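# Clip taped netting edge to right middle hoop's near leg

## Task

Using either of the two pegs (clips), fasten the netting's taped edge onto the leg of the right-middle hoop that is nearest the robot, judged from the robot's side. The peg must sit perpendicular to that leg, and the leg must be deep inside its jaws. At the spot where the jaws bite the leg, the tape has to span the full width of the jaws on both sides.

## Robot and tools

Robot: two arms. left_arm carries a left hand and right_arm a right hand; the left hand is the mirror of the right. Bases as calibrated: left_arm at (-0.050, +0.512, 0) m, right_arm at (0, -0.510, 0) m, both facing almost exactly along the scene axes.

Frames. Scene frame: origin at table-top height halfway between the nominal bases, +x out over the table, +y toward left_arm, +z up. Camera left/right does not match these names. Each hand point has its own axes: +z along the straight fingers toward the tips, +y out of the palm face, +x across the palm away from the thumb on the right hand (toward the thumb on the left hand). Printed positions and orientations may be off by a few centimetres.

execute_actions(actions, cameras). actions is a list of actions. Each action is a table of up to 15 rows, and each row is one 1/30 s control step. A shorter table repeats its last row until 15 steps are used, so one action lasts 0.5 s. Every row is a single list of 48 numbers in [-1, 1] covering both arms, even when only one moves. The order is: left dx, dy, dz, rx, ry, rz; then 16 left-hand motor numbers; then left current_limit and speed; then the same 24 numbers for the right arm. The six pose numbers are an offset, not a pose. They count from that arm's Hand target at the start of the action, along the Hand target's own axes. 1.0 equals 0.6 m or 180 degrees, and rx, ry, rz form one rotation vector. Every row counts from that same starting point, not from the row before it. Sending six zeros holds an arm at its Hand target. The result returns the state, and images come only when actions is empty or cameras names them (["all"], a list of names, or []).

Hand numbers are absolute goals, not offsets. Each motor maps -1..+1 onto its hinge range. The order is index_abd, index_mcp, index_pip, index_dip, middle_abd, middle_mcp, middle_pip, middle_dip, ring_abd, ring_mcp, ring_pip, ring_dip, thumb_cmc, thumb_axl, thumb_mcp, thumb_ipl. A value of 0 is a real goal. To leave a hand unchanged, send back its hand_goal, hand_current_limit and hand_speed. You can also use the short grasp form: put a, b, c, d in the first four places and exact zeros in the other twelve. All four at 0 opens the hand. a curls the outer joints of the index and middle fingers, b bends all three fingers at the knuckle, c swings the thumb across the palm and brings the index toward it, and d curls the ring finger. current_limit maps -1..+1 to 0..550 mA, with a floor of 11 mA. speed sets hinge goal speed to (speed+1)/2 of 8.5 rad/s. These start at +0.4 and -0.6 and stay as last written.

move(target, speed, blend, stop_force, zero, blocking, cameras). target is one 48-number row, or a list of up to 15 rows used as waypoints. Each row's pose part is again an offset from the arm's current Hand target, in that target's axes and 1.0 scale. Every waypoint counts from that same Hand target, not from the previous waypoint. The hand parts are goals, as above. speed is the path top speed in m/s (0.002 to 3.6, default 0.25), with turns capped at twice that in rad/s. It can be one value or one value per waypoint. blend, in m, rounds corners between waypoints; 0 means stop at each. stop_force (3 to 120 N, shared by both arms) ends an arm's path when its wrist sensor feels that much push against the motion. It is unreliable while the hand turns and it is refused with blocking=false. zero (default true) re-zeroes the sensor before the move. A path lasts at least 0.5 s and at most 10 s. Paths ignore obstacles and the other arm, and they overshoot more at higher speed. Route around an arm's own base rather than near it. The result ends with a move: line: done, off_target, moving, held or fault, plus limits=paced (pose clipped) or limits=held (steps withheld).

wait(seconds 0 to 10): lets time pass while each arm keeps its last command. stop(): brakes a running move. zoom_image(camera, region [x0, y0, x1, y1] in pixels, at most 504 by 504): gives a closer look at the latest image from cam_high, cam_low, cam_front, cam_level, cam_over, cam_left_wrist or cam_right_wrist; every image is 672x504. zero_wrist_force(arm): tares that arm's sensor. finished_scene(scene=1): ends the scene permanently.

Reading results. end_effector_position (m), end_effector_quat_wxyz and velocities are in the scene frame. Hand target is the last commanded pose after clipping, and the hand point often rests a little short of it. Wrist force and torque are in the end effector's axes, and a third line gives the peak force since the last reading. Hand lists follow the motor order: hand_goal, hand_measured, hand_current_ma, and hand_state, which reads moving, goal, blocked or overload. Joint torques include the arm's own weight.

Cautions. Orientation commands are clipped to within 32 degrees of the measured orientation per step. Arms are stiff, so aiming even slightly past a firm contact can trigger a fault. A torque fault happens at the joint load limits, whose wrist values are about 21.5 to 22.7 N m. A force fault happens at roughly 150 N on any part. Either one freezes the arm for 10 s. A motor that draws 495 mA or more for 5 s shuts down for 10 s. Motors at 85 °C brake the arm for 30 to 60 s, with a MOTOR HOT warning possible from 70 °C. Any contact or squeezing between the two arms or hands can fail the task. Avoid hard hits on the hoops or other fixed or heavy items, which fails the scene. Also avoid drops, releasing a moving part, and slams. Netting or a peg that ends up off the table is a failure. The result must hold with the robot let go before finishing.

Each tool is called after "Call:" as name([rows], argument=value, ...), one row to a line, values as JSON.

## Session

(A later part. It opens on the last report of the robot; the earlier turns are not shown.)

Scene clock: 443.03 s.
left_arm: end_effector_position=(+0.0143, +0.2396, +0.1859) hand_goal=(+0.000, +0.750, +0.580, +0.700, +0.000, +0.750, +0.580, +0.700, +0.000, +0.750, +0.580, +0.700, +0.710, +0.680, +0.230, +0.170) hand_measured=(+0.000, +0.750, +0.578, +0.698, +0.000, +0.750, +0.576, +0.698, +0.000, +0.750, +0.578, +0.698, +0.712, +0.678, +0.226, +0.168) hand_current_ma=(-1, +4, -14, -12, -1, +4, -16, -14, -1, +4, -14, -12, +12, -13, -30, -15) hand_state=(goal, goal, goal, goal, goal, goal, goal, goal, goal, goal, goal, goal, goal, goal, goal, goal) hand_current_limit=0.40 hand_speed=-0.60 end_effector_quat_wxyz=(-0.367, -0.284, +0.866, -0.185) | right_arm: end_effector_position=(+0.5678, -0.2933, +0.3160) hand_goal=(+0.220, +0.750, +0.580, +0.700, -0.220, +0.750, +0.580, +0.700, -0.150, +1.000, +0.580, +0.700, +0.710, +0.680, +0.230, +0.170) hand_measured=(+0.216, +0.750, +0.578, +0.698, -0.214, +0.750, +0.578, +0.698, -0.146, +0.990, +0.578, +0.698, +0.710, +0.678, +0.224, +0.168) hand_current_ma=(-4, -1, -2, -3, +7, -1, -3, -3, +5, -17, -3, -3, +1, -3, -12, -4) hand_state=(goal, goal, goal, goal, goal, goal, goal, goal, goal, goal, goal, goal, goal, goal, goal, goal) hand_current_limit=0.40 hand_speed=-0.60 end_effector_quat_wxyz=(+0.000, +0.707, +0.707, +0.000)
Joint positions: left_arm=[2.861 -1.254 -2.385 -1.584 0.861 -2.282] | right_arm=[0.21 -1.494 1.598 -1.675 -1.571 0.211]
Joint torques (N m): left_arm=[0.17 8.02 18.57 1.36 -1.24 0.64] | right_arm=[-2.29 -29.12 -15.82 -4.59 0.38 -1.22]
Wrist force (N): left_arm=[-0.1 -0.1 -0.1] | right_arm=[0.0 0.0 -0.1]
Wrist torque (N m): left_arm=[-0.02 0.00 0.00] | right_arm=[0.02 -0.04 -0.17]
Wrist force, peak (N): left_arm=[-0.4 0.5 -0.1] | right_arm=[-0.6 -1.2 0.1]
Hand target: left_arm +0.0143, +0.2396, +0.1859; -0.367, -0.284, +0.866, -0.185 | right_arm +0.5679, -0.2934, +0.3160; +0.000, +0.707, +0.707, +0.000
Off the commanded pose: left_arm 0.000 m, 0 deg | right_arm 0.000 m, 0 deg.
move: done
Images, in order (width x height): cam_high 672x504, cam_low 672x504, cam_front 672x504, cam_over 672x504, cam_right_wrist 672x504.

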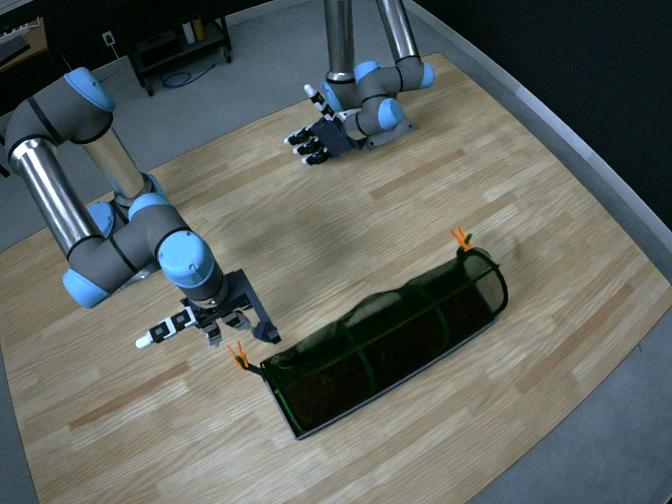

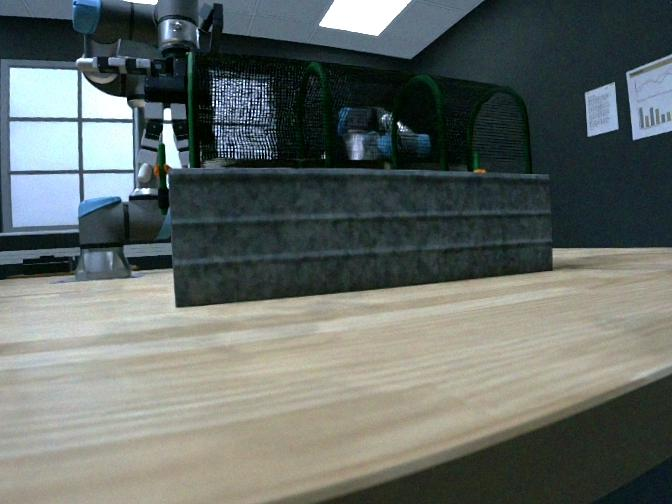

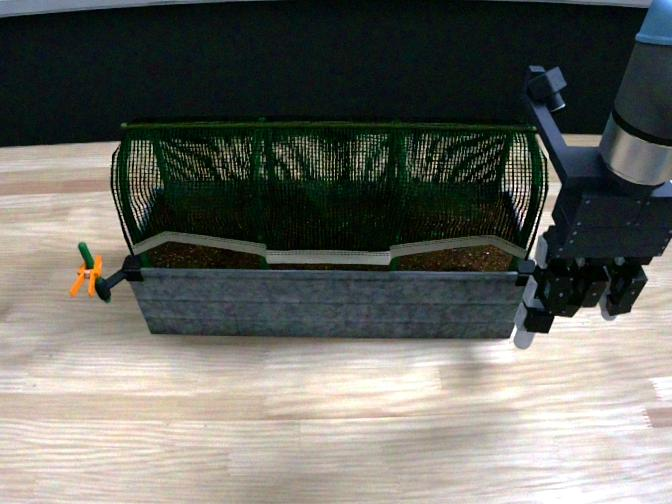

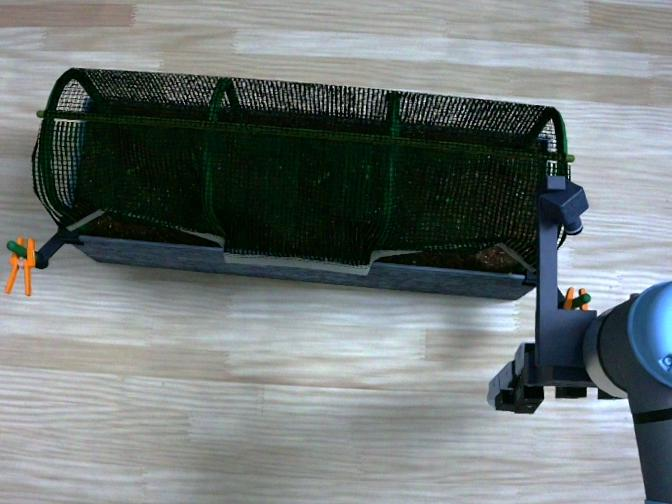

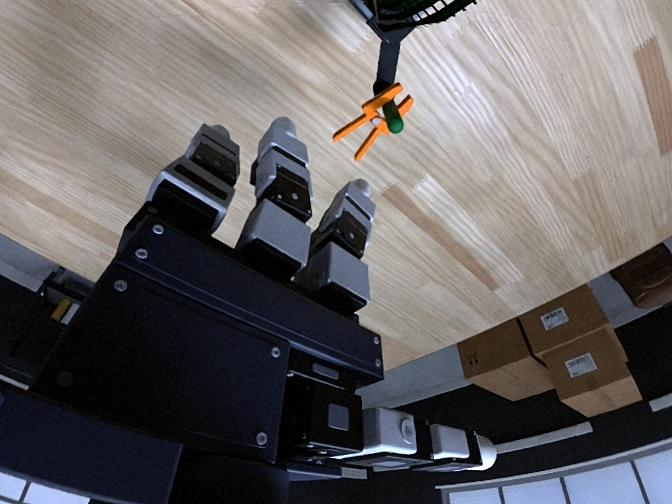

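Call:
move(target=[0,0,0,0,0,0, 0,0,0,0,0,0,0,0,0,0,0,0,0,0,0,0, 0.4,-0.6, -0.0033,0.0433,0,0,0,0, 0.22,0.75,0.58,0.70,-0.22,0.75,0.58,0.70,-0.15,1.0,0.58,0.70,0.71,0.68,0.23,0.17, 0.4,-0.6], speed=0.1, cameras=["cam_high","cam_low","cam_front","cam_over","cam_right_wrist"])

Call:
zoom_image(camera="cam_right_wrist", region=[240, 60, 440, 220])

Call:
zoom_image(camera="cam_low", region=[120, 100, 220, 220])

Call:
zoom_image(camera="cam_high", region=[170, 290, 290, 390])

Call:
zoom_image(camera="cam_over", region=[480, 240, 640, 400])

Scene clock: 464.83 s.
left_arm: end_effector_position=(+0.0143, +0.2396, +0.1859) hand_goal=(+0.000, +0.750, +0.580, +0.700, +0.000, +0.750, +0.580, +0.700, +0.000, +0.750, +0.580, +0.700, +0.710, +0.680, +0.230, +0.170) hand_measured=(+0.000, +0.750, +0.578, +0.698, +0.000, +0.750, +0.576, +0.698, +0.000, +0.750, +0.578, +0.698, +0.712, +0.678, +0.226, +0.168) hand_current_ma=(-1, +4, -14, -12, -1, +4, -16, -14, -1, +4, -14, -12, +12, -13, -30, -15) hand_state=(goal, goal, goal, goal, goal, goal, goal, goal, goal, goal, goal, goal, goal, goal, goal, goal) hand_current_limit=0.40 hand_speed=-0.60 end_effector_quat_wxyz=(-0.367, -0.284, +0.866, -0.185) | right_arm: end_effector_position=(+0.5940, -0.2955, +0.3160) hand_goal=(+0.220, +0.750, +0.580, +0.700, -0.220, +0.750, +0.580, +0.700, -0.150, +1.000, +0.580, +0.700, +0.710, +0.680, +0.230, +0.170) hand_measured=(+0.216, +0.750, +0.578, +0.698, -0.214, +0.750, +0.578, +0.698, -0.146, +0.990, +0.578, +0.698, +0.710, +0.678, +0.224, +0.168) hand_current_ma=(-4, -1, -2, -3, +7, -1, -3, -3, +5, -17, -3, -3, +1, -3, -12, -4) hand_state=(goal, goal, goal, goal, goal, goal, goal, goal, goal, goal, goal, goal, goal, goal, goal, goal) hand_current_limit=0.40 hand_speed=-0.60 end_effector_quat_wxyz=(+0.000, +0.707, +0.707, +0.000)
Joint positions: left_arm=[2.861 -1.254 -2.385 -1.584 0.861 -2.282] | right_arm=[0.196 -1.44 1.538 -1.669 -1.571 0.197]
Joint torques (N m): left_arm=[-0.1 6.98 19.05 1.09 -1.33 0.6] | right_arm=[10.7 -41.42 -9.34 -2.71 -0.42 0.97]
Wrist force (N): left_arm=[-0.1 0.1 0.0] | right_arm=[0.1 -0.3 0.1]
Wrist torque (N m): left_arm=[0.02 0.01 -0.01] | right_arm=[-0.03 -0.06 0.00]
Wrist force, peak (N): left_arm=[-0.2 0.0 -0.7] | right_arm=[-0.5 -0.8 -0.1]
Hand target: left_arm +0.0143, +0.2396, +0.1859; -0.367, -0.284, +0.866, -0.185 | right_arm +0.5939, -0.2954, +0.3161; +0.000, +0.707, +0.707, +0.000
Off the commanded pose: left_arm 0.000 m, 0 deg | right_arm 0.000 m, 0 deg.
move: done
Images, in order (width x height): cam_high 672x504, cam_low 672x504, cam_front 672x504, cam_over 672x504, cam_right_wrist 672x504.

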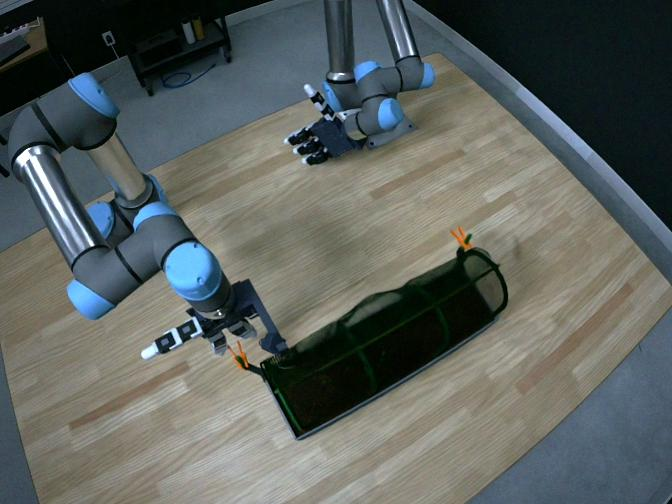

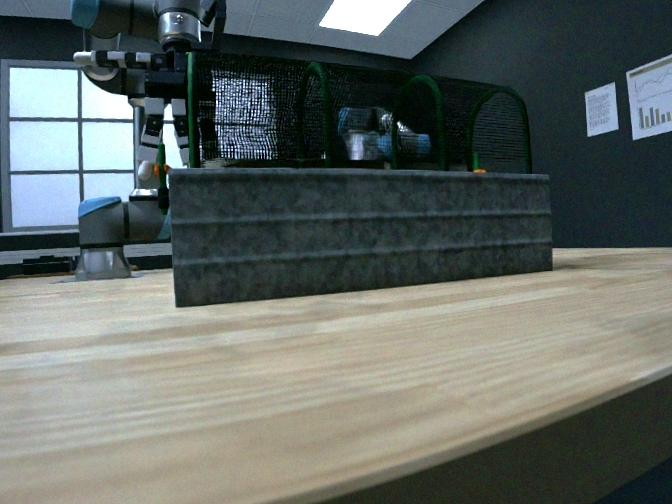

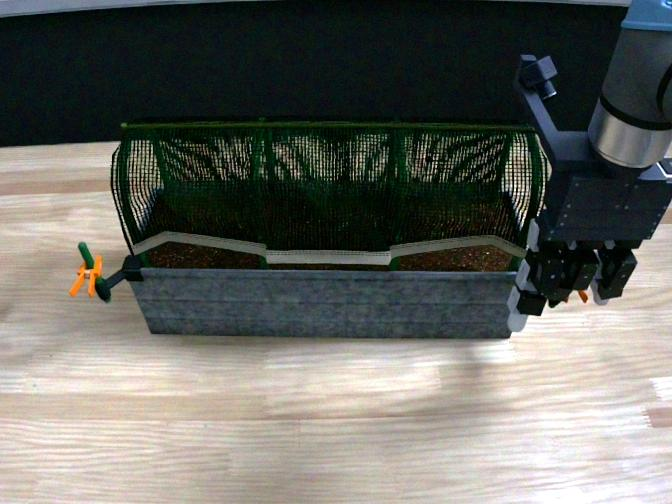

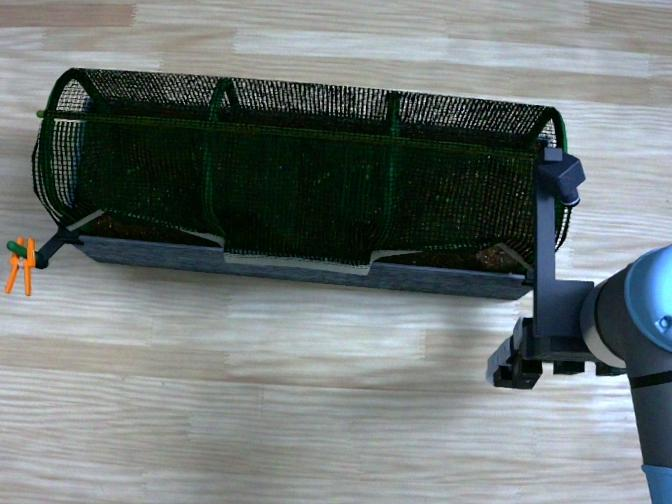

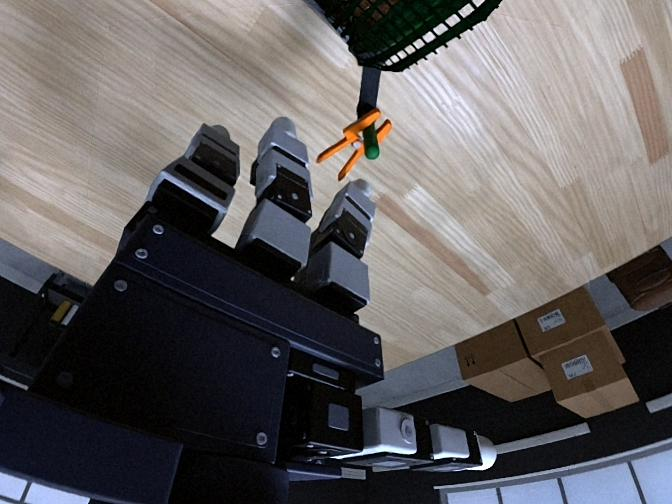

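Scaled by 2.520 from the camera's 672x504 image, which has a finer 960x720 frame.

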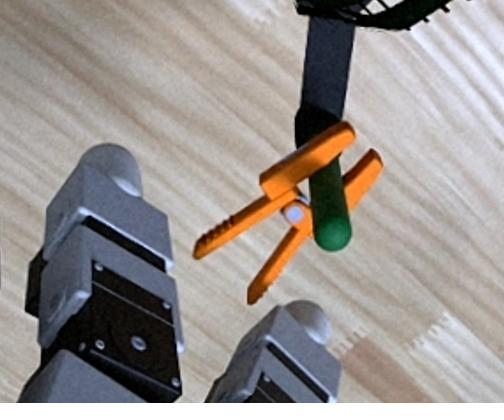

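Scaled by 4.200 from the camera's 672x504 image, which has a finer 960x720 frame.

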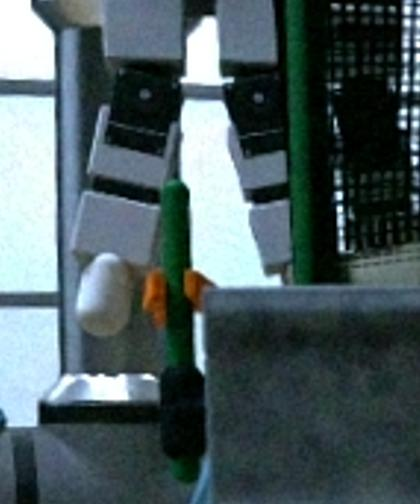

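Scaled by 4.200 from the camera's 672x504 image, which has a finer 960x720 frame.

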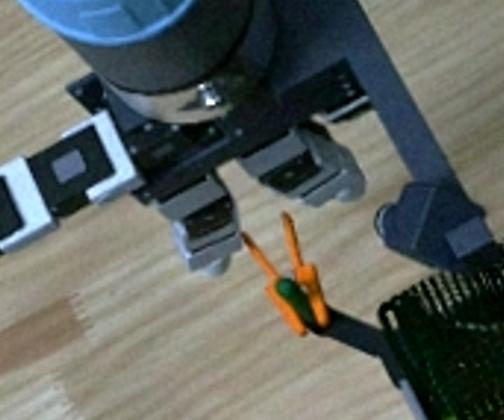

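Scaled by 3.150 from the camera's 672x504 image, which has a finer 960x720 frame.

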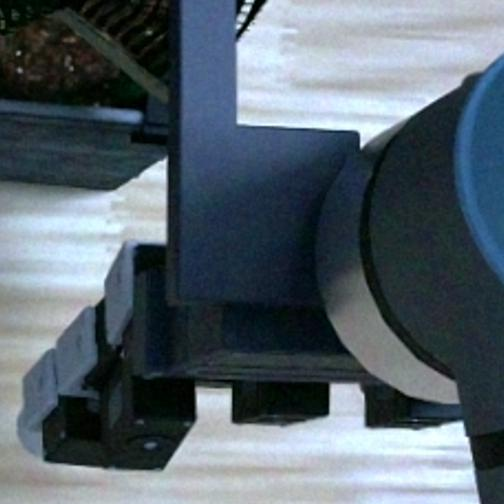

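Call:
zoom_image(camera="cam_front", region=[490, 200, 660, 350])

Call:
zoom_image(camera="cam_low", region=[135, 130, 205, 200])

Scaled by 2.965 from the camera's 672x504 image, which has a finer 960x720 frame.

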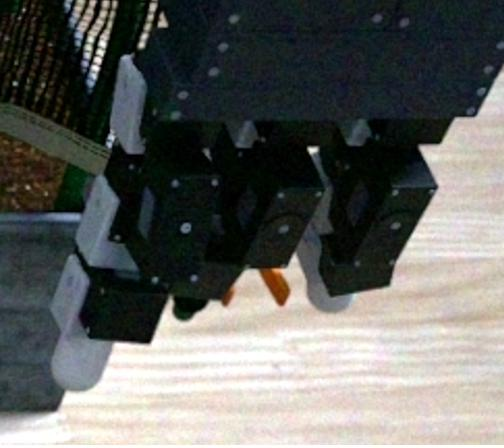

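Scaled by 7.200 from the camera's 672x504 image, which has a finer 960x720 frame.

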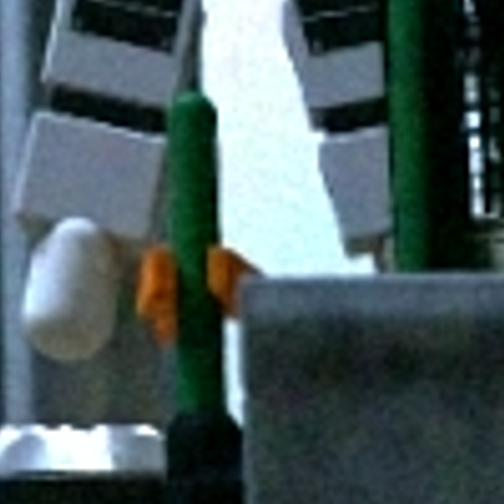

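Call:
move(target=[0,0,0,0,0,0, 0,0,0,0,0,0,0,0,0,0,0,0,0,0,0,0, 0.4,-0.6, -0.0083,0.0150,0.0117,0,0,0, 0.12,0.75,0.58,0.70,-0.12,0.75,0.58,0.70,-0.15,1.0,0.58,0.70,0.71,0.68,0.23,0.17, 0.4,-0.8], speed=0.1, cameras=["cam_high","cam_low","cam_front","cam_right_wrist"])

Call:
zoom_image(camera="cam_right_wrist", region=[240, 70, 440, 230])

Call:
zoom_image(camera="cam_low", region=[135, 120, 215, 200])

Call:
zoom_image(camera="cam_front", region=[510, 200, 640, 330])

Call:
zoom_image(camera="cam_high", region=[180, 300, 280, 390])

Scene clock: 530.90 s.
left_arm: end_effector_position=(+0.0143, +0.2396, +0.1859) hand_goal=(+0.000, +0.750, +0.580, +0.700, +0.000, +0.750, +0.580, +0.700, +0.000, +0.750, +0.580, +0.700, +0.710, +0.680, +0.230, +0.170) hand_measured=(+0.000, +0.750, +0.578, +0.698, +0.000, +0.750, +0.576, +0.698, +0.000, +0.750, +0.578, +0.698, +0.712, +0.678, +0.226, +0.168) hand_current_ma=(-1, +4, -14, -12, -1, +4, -16, -14, -1, +4, -14, -12, +12, -13, -30, -15) hand_state=(goal, goal, goal, goal, goal, goal, goal, goal, goal, goal, goal, goal, goal, goal, goal, goal) hand_current_limit=0.40 hand_speed=-0.60 end_effector_quat_wxyz=(-0.367, -0.284, +0.866, -0.185) | right_arm: end_effector_position=(+0.6030, -0.3005, +0.3089) hand_goal=(+0.120, +0.750, +0.580, +0.700, -0.120, +0.750, +0.580, +0.700, -0.150, +1.000, +0.580, +0.700, +0.710, +0.680, +0.230, +0.170) hand_measured=(+0.122, +0.750, +0.578, +0.698, -0.122, +0.750, +0.578, +0.698, -0.146, +0.990, +0.578, +0.698, +0.710, +0.678, +0.224, +0.168) hand_current_ma=(+2, -1, -2, -3, -3, -1, -3, -3, +5, -17, -3, -3, +1, -3, -12, -4) hand_state=(goal, goal, goal, goal, goal, goal, goal, goal, goal, goal, goal, goal, goal, goal, goal, goal) hand_current_limit=0.40 hand_speed=-0.80 end_effector_quat_wxyz=(+0.000, +0.707, +0.707, +0.000)
Joint positions: left_arm=[2.861 -1.254 -2.385 -1.584 0.861 -2.282] | right_arm=[0.184 -1.423 1.537 -1.685 -1.571 0.185]
Joint torques (N m): left_arm=[0.36 7.64 19.15 1.26 -1.39 0.74] | right_arm=[7.99 -38.82 -31.73 -1.43 -0.18 1.06]
Wrist force (N): left_arm=[0.0 -0.1 -0.3] | right_arm=[-0.1 -0.2 0.1]
Wrist torque (N m): left_arm=[0.00 0.00 0.00] | right_arm=[-0.03 -0.03 -0.01]
Wrist force, peak (N): left_arm=[0.0 -0.3 -0.5] | right_arm=[0.2 -0.7 -0.4]
Hand target: left_arm +0.0143, +0.2396, +0.1859; -0.367, -0.284, +0.866, -0.185 | right_arm +0.6029, -0.3004, +0.3090; +0.000, +0.707, +0.707, +0.000
Off the commanded pose: left_arm 0.000 m, 0 deg | right_arm 0.000 m, 0 deg.
move: done
Images, in order (width x height): cam_high 672x504, cam_low 672x504, cam_front 672x504, cam_right_wrist 672x504.

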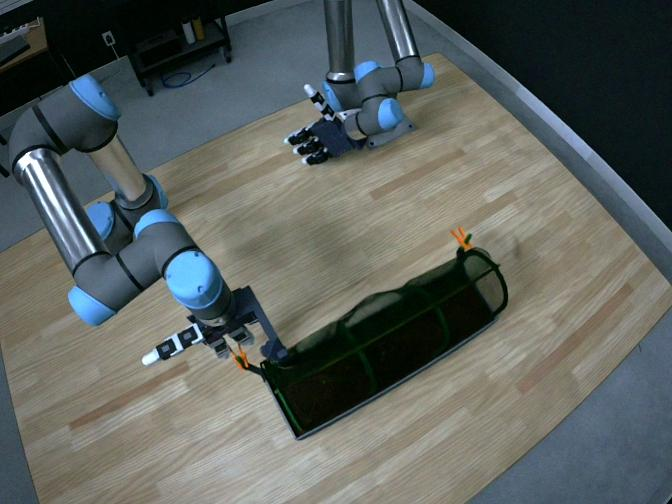

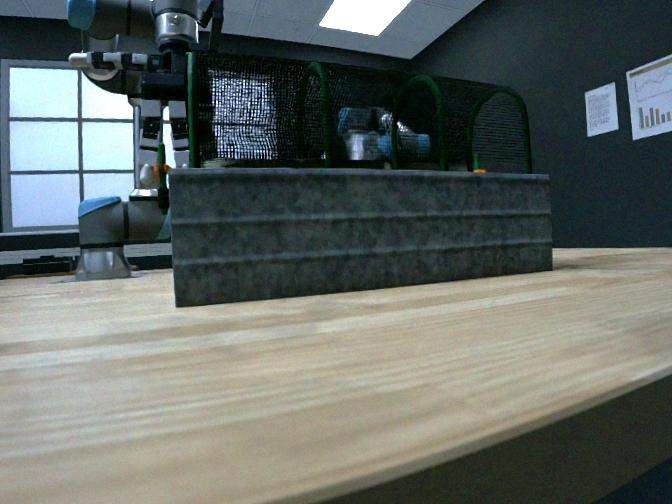

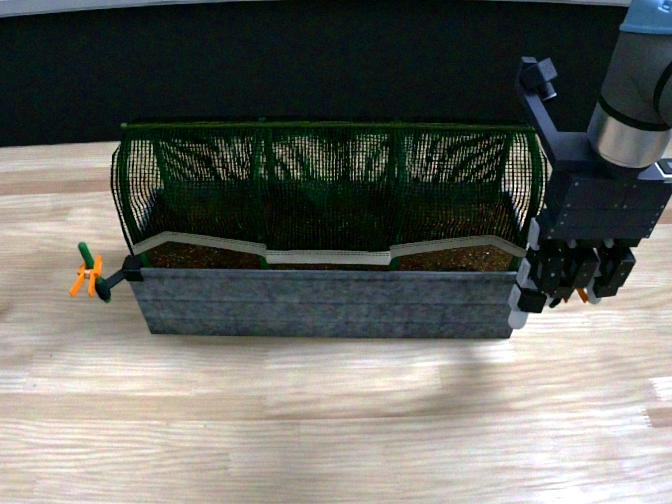

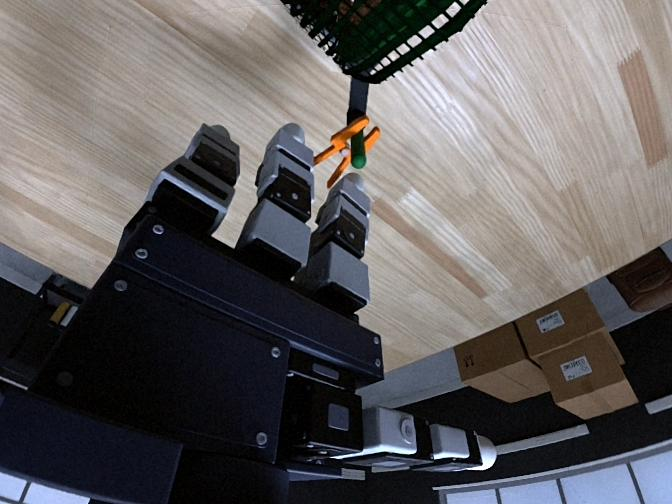

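Scaled by 2.520 from the camera's 672x504 image, which has a finer 960x720 frame.

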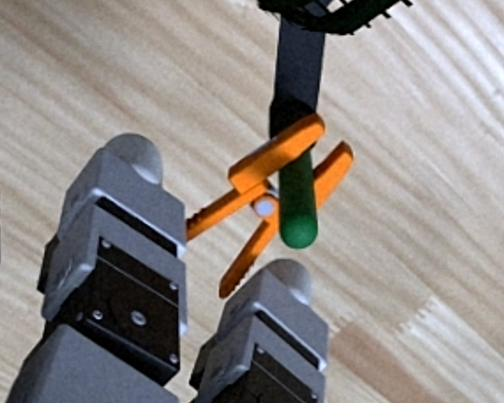

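Scaled by 6.300 from the camera's 672x504 image, which has a finer 960x720 frame.

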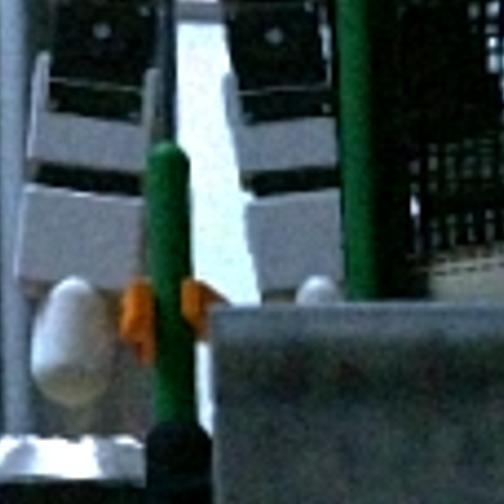

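Scaled by 3.877 from the camera's 672x504 image, which has a finer 960x720 frame.

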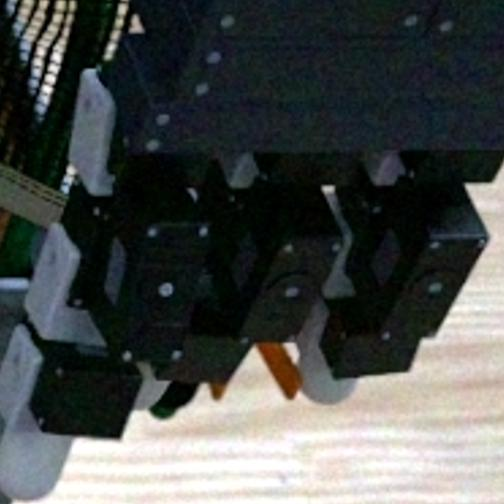

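Scaled by 5.040 from the camera's 672x504 image, which has a finer 960x720 frame.

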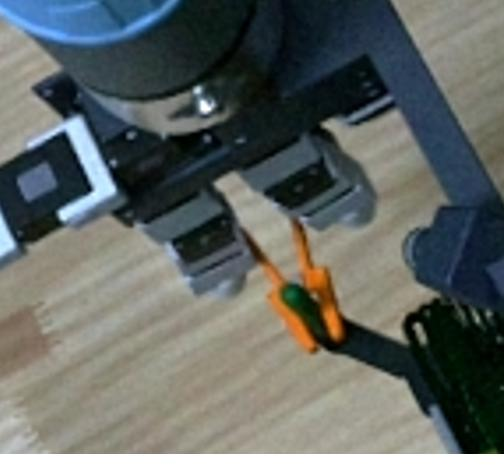

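Call:
move(target=[0,0,0,0,0,0, 0,0,0,0,0,0,0,0,0,0,0,0,0,0,0,0, 0.4,-0.6, -0.0033,0.0042,0.0067,0,0,0, 0.12,0.75,0.58,0.70,-0.12,0.75,0.58,0.70,-0.15,1.0,0.58,0.70,0.71,0.68,0.23,0.17, 0.4,-0.8], speed=0.05)

Call:
move(target=[0,0,0,0,0,0, 0,0,0,0,0,0,0,0,0,0,0,0,0,0,0,0, 0.4,-0.6, 0,0,0,0,0,0, -0.25,0.75,0.58,0.70,0.25,0.75,0.58,0.70,-0.15,1.0,0.58,0.70,0.71,0.68,0.23,0.17, -0.4,-0.95], speed=0.05, cameras=["cam_high","cam_low","cam_front","cam_right_wrist"])

Call:
zoom_image(camera="cam_right_wrist", region=[240, 70, 440, 230])

Call:
zoom_image(camera="cam_low", region=[135, 120, 215, 200])

Call:
zoom_image(camera="cam_front", region=[510, 200, 640, 330])

Call:
zoom_image(camera="cam_high", region=[180, 300, 280, 390])

Scene clock: 575.10 s.
left_arm: end_effector_position=(+0.0143, +0.2396, +0.1859) hand_goal=(+0.000, +0.750, +0.580, +0.700, +0.000, +0.750, +0.580, +0.700, +0.000, +0.750, +0.580, +0.700, +0.710, +0.680, +0.230, +0.170) hand_measured=(+0.000, +0.750, +0.578, +0.698, +0.000, +0.750, +0.576, +0.698, +0.000, +0.750, +0.578, +0.698, +0.712, +0.678, +0.226, +0.168) hand_current_ma=(-1, +4, -14, -12, -1, +4, -16, -14, -1, +4, -14, -12, +12, -13, -30, -15) hand_state=(goal, goal, goal, goal, goal, goal, goal, goal, goal, goal, goal, goal, goal, goal, goal, goal) hand_current_limit=0.40 hand_speed=-0.60 end_effector_quat_wxyz=(-0.367, -0.284, +0.866, -0.185) | right_arm: end_effector_position=(+0.6055, -0.3024, +0.3050) hand_goal=(+0.120, +0.750, +0.580, +0.700, -0.120, +0.750, +0.580, +0.700, -0.150, +1.000, +0.580, +0.700, +0.710, +0.680, +0.230, +0.170) hand_measured=(+0.122, +0.750, +0.578, +0.698, -0.122, +0.750, +0.578, +0.698, -0.146, +0.990, +0.578, +0.698, +0.710, +0.678, +0.224, +0.168) hand_current_ma=(+2, -1, -2, -3, -3, -1, -3, -3, +5, -17, -3, -3, +1, -3, -12, -4) hand_state=(goal, goal, goal, goal, goal, goal, goal, goal, goal, goal, goal, goal, goal, goal, goal, goal) hand_current_limit=0.40 hand_speed=-0.80 end_effector_quat_wxyz=(+0.000, +0.707, +0.707, +0.000)
Joint positions: left_arm=[2.861 -1.254 -2.385 -1.584 0.861 -2.282] | right_arm=[0.18 -1.419 1.542 -1.694 -1.571 0.181]
Joint torques (N m): left_arm=[-0.81 7.38 19.88 1.09 -1.13 0.66] | right_arm=[-3.7 -23.6 -13.91 -2.47 0.95 -0.78]
Wrist force (N): left_arm=[-0.2 0.2 -0.4] | right_arm=[-0.2 -0.2 -0.1]
Wrist torque (N m): left_arm=[0.05 0.02 -0.02] | right_arm=[-0.02 -0.01 -0.02]
Wrist force, peak (N): left_arm=[-0.2 0.0 -0.5] | right_arm=[-0.4 -0.4 -0.1]
Hand target: left_arm +0.0143, +0.2396, +0.1859; -0.367, -0.284, +0.866, -0.185 | right_arm +0.6054, -0.3023, +0.3050; +0.000, +0.707, +0.707, +0.000
Off the commanded pose: left_arm 0.000 m, 0 deg | right_arm 0.000 m, 0 deg.
move: done

Scene clock: 576.03 s.
left_arm: end_effector_position=(+0.0143, +0.2396, +0.1859) hand_goal=(+0.000, +0.750, +0.580, +0.700, +0.000, +0.750, +0.580, +0.700, +0.000, +0.750, +0.580, +0.700, +0.710, +0.680, +0.230, +0.170) hand_measured=(+0.000, +0.750, +0.578, +0.698, +0.000, +0.750, +0.576, +0.698, +0.000, +0.750, +0.578, +0.698, +0.712, +0.678, +0.226, +0.168) hand_current_ma=(-1, +4, -14, -12, -1, +4, -16, -14, -1, +4, -14, -12, +12, -13, -30, -15) hand_state=(goal, goal, goal, goal, goal, goal, goal, goal, goal, goal, goal, goal, goal, goal, goal, goal) hand_current_limit=0.40 hand_speed=-0.60 end_effector_quat_wxyz=(-0.367, -0.284, +0.866, -0.185) | right_arm: end_effector_position=(+0.6054, -0.3024, +0.3050) hand_goal=(-0.250, +0.750, +0.580, +0.700, +0.250, +0.750, +0.580, +0.700, -0.150, +1.000, +0.580, +0.700, +0.710, +0.680, +0.230, +0.170) hand_measured=(+0.006, +0.750, +0.578, +0.698, +0.016, +0.750, +0.578, +0.698, -0.146, +0.990, +0.578, +0.698, +0.710, +0.678, +0.224, +0.168) hand_current_ma=(+164, -1, -1, -2, -116, -1, -3, -3, +5, -17, -3, -3, +1, -3, -12, -4) hand_state=(blocked, goal, goal, goal, moving, goal, goal, goal, goal, goal, goal, goal, goal, goal, goal, goal) hand_current_limit=-0.40 hand_speed=-0.95 end_effector_quat_wxyz=(+0.000, +0.707, +0.707, +0.000)
Joint positions: left_arm=[2.861 -1.254 -2.385 -1.584 0.861 -2.282] | right_arm=[0.18 -1.419 1.542 -1.694 -1.571 0.181]
Joint torques (N m): left_arm=[-1.31 7.93 19.04 1.22 -1.35 0.89] | right_arm=[10.35 -41.12 -30.31 -1.23 1.22 1.43]
Wrist force (N): left_arm=[-0.2 0.1 -0.2] | right_arm=[-0.8 -0.2 0.0]
Wrist torque (N m): left_arm=[0.02 0.02 -0.01] | right_arm=[-0.01 -0.08 -0.06]
Wrist force, peak (N): left_arm=[0.0 -0.3 -0.4] | right_arm=[-1.1 -0.1 0.1]
Hand target: left_arm +0.0143, +0.2396, +0.1859; -0.367, -0.284, +0.866, -0.185 | right_arm +0.6054, -0.3023, +0.3050; +0.000, +0.707, +0.707, +0.000
Off the commanded pose: left_arm 0.000 m, 0 deg | right_arm 0.000 m, 0 deg.
move: done
Images, in order (width x height): cam_high 672x504, cam_low 672x504, cam_front 672x504, cam_right_wrist 672x504.

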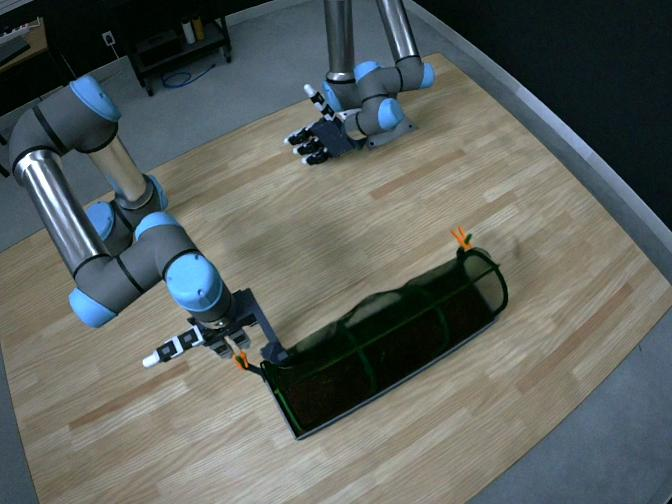

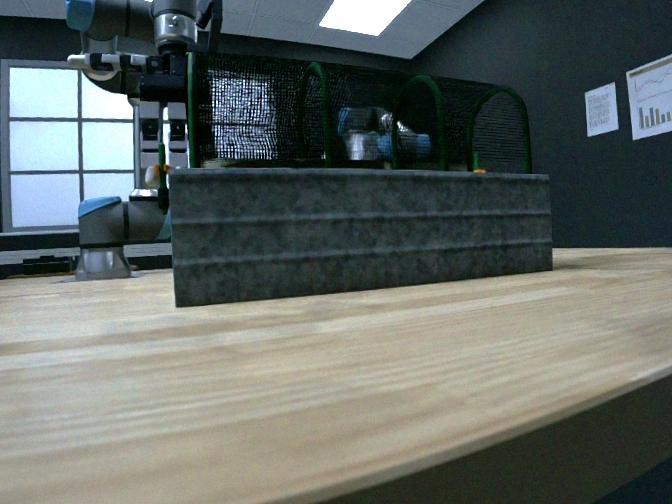

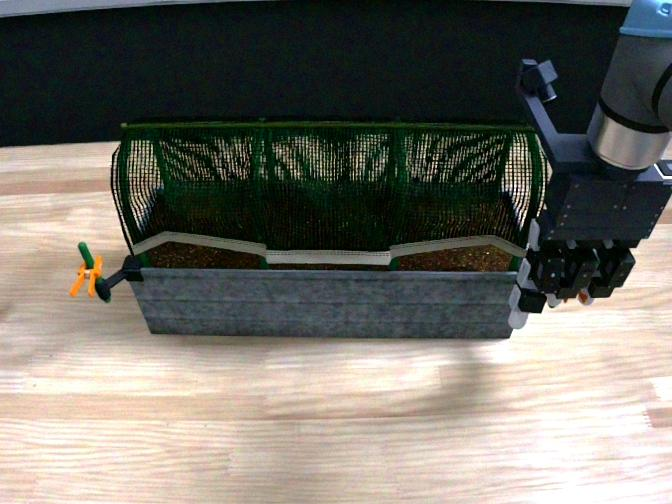

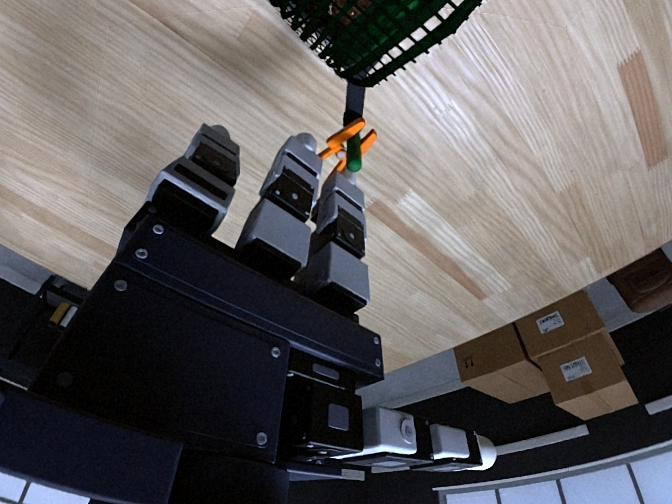

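Scaled by 2.520 from the camera's 672x504 image, which has a finer 960x720 frame.

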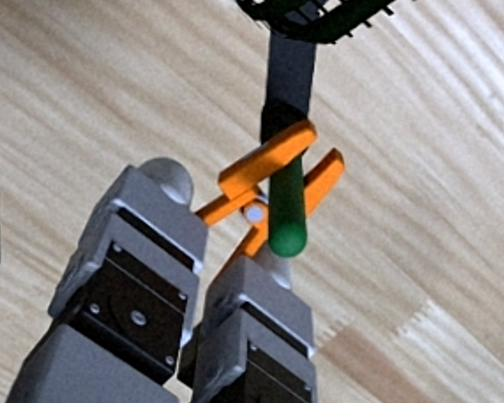

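Scaled by 6.300 from the camera's 672x504 image, which has a finer 960x720 frame.

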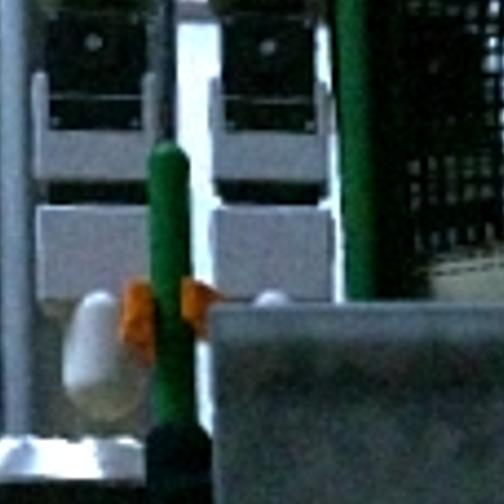

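Scaled by 3.877 from the camera's 672x504 image, which has a finer 960x720 frame.

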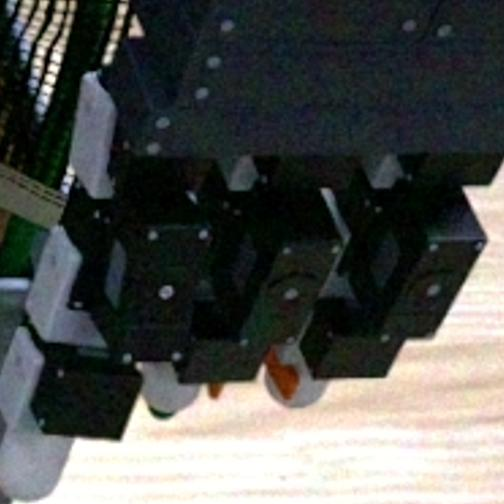

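Scaled by 5.040 from the camera's 672x504 image, which has a finer 960x720 frame.

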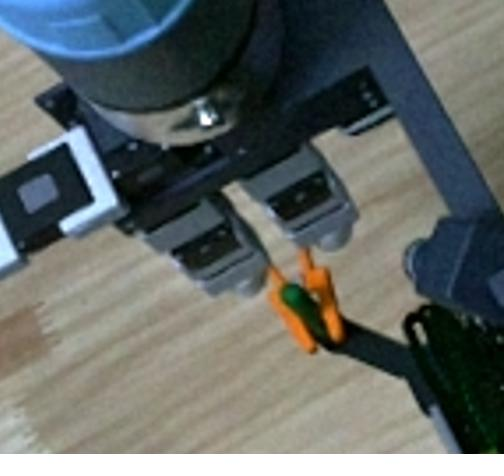

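Call:
wait(seconds=0.2, cameras=["cam_low","cam_front","cam_right_wrist"])

Call:
zoom_image(camera="cam_right_wrist", region=[270, 90, 390, 190])

Call:
zoom_image(camera="cam_front", region=[540, 250, 620, 320])

Call:
zoom_image(camera="cam_low", region=[135, 140, 195, 190])

Scene clock: 590.70 s.
left_arm: end_effector_position=(+0.0143, +0.2396, +0.1859) hand_goal=(+0.000, +0.750, +0.580, +0.700, +0.000, +0.750, +0.580, +0.700, +0.000, +0.750, +0.580, +0.700, +0.710, +0.680, +0.230, +0.170) hand_measured=(+0.000, +0.750, +0.578, +0.698, +0.000, +0.750, +0.576, +0.698, +0.000, +0.750, +0.578, +0.698, +0.712, +0.678, +0.226, +0.168) hand_current_ma=(-1, +4, -14, -12, -1, +4, -16, -14, -1, +4, -14, -12, +12, -13, -30, -15) hand_state=(goal, goal, goal, goal, goal, goal, goal, goal, goal, goal, goal, goal, goal, goal, goal, goal) hand_current_limit=0.40 hand_speed=-0.60 end_effector_quat_wxyz=(-0.367, -0.284, +0.866, -0.185) | right_arm: end_effector_position=(+0.6054, -0.3023, +0.3050) hand_goal=(-0.250, +0.750, +0.580, +0.700, +0.250, +0.750, +0.580, +0.700, -0.150, +1.000, +0.580, +0.700, +0.710, +0.680, +0.230, +0.170) hand_measured=(+0.006, +0.750, +0.578, +0.698, +0.018, +0.750, +0.578, +0.698, -0.146, +0.990, +0.578, +0.698, +0.710, +0.678, +0.224, +0.168) hand_current_ma=(+165, -1, -1, -2, -165, -1, -3, -3, +5, -17, -3, -3, +1, -3, -12, -4) hand_state=(blocked, goal, goal, goal, blocked, goal, goal, goal, goal, goal, goal, goal, goal, goal, goal, goal) hand_current_limit=-0.40 hand_speed=-0.95 end_effector_quat_wxyz=(+0.000, +0.707, +0.707, +0.000)
Joint positions: left_arm=[2.861 -1.254 -2.385 -1.584 0.861 -2.282] | right_arm=[0.18 -1.419 1.542 -1.694 -1.571 0.181]
Joint torques (N m): left_arm=[-0.56 7.96 18.16 1.18 -1.31 0.75] | right_arm=[11.71 -41.11 -30.25 -1.21 0.97 1.28]
Wrist force (N): left_arm=[0.1 0.1 -0.2] | right_arm=[-0.5 -0.2 0.0]
Wrist torque (N m): left_arm=[0.02 -0.02 0.01] | right_arm=[-0.01 -0.07 -0.03]
Wrist force, peak (N): left_arm=[-0.2 0.4 -0.5] | right_arm=[-0.8 -0.5 0.3]
Hand target: left_arm +0.0143, +0.2396, +0.1859; -0.367, -0.284, +0.866, -0.185 | right_arm +0.6054, -0.3023, +0.3050; +0.000, +0.707, +0.707, +0.000
Off the commanded pose: left_arm 0.000 m, 0 deg | right_arm 0.000 m, 0 deg.
wait: 0.20 s; at rest from the start
Images, in order (width x height): cam_low 672x504, cam_front 672x504, cam_right_wrist 672x504.

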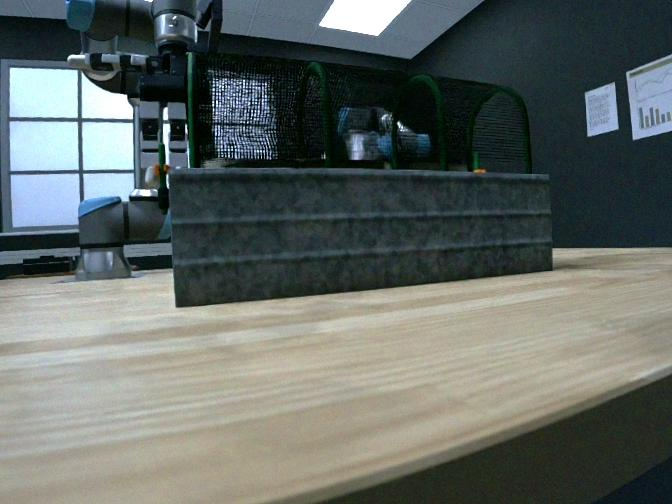

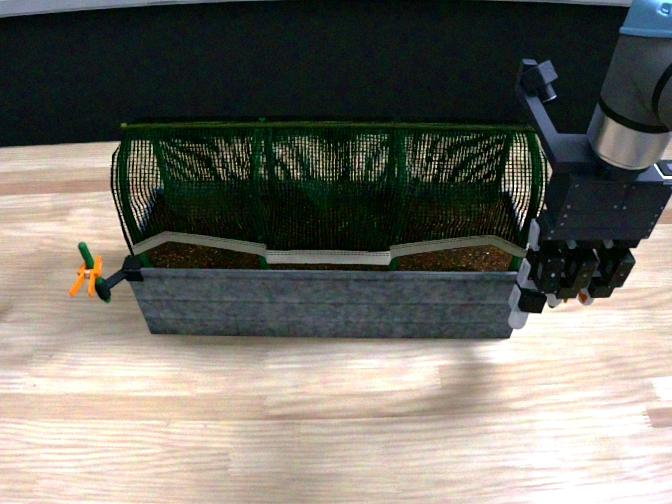

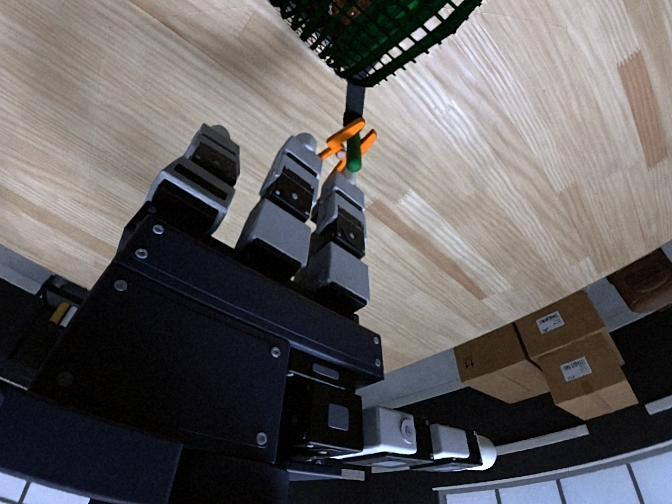

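Scaled by 4.200 from the camera's 672x504 image, which has a finer 960x720 frame.

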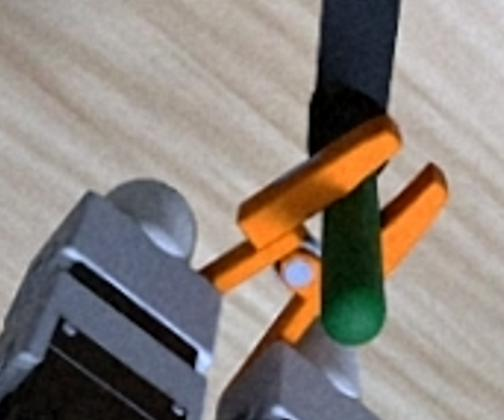

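Scaled by 6.300 from the camera's 672x504 image, which has a finer 960x720 frame.

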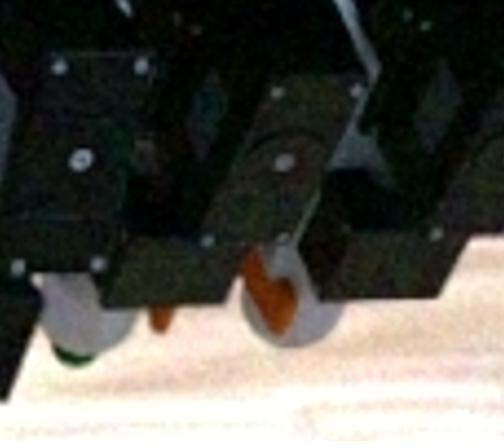

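Scaled by 8.400 from the camera's 672x504 image, which has a finer 960x720 frame.

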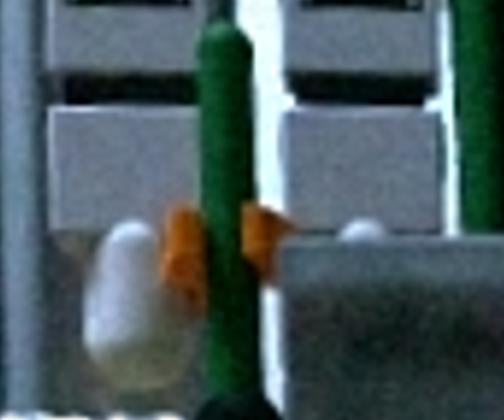

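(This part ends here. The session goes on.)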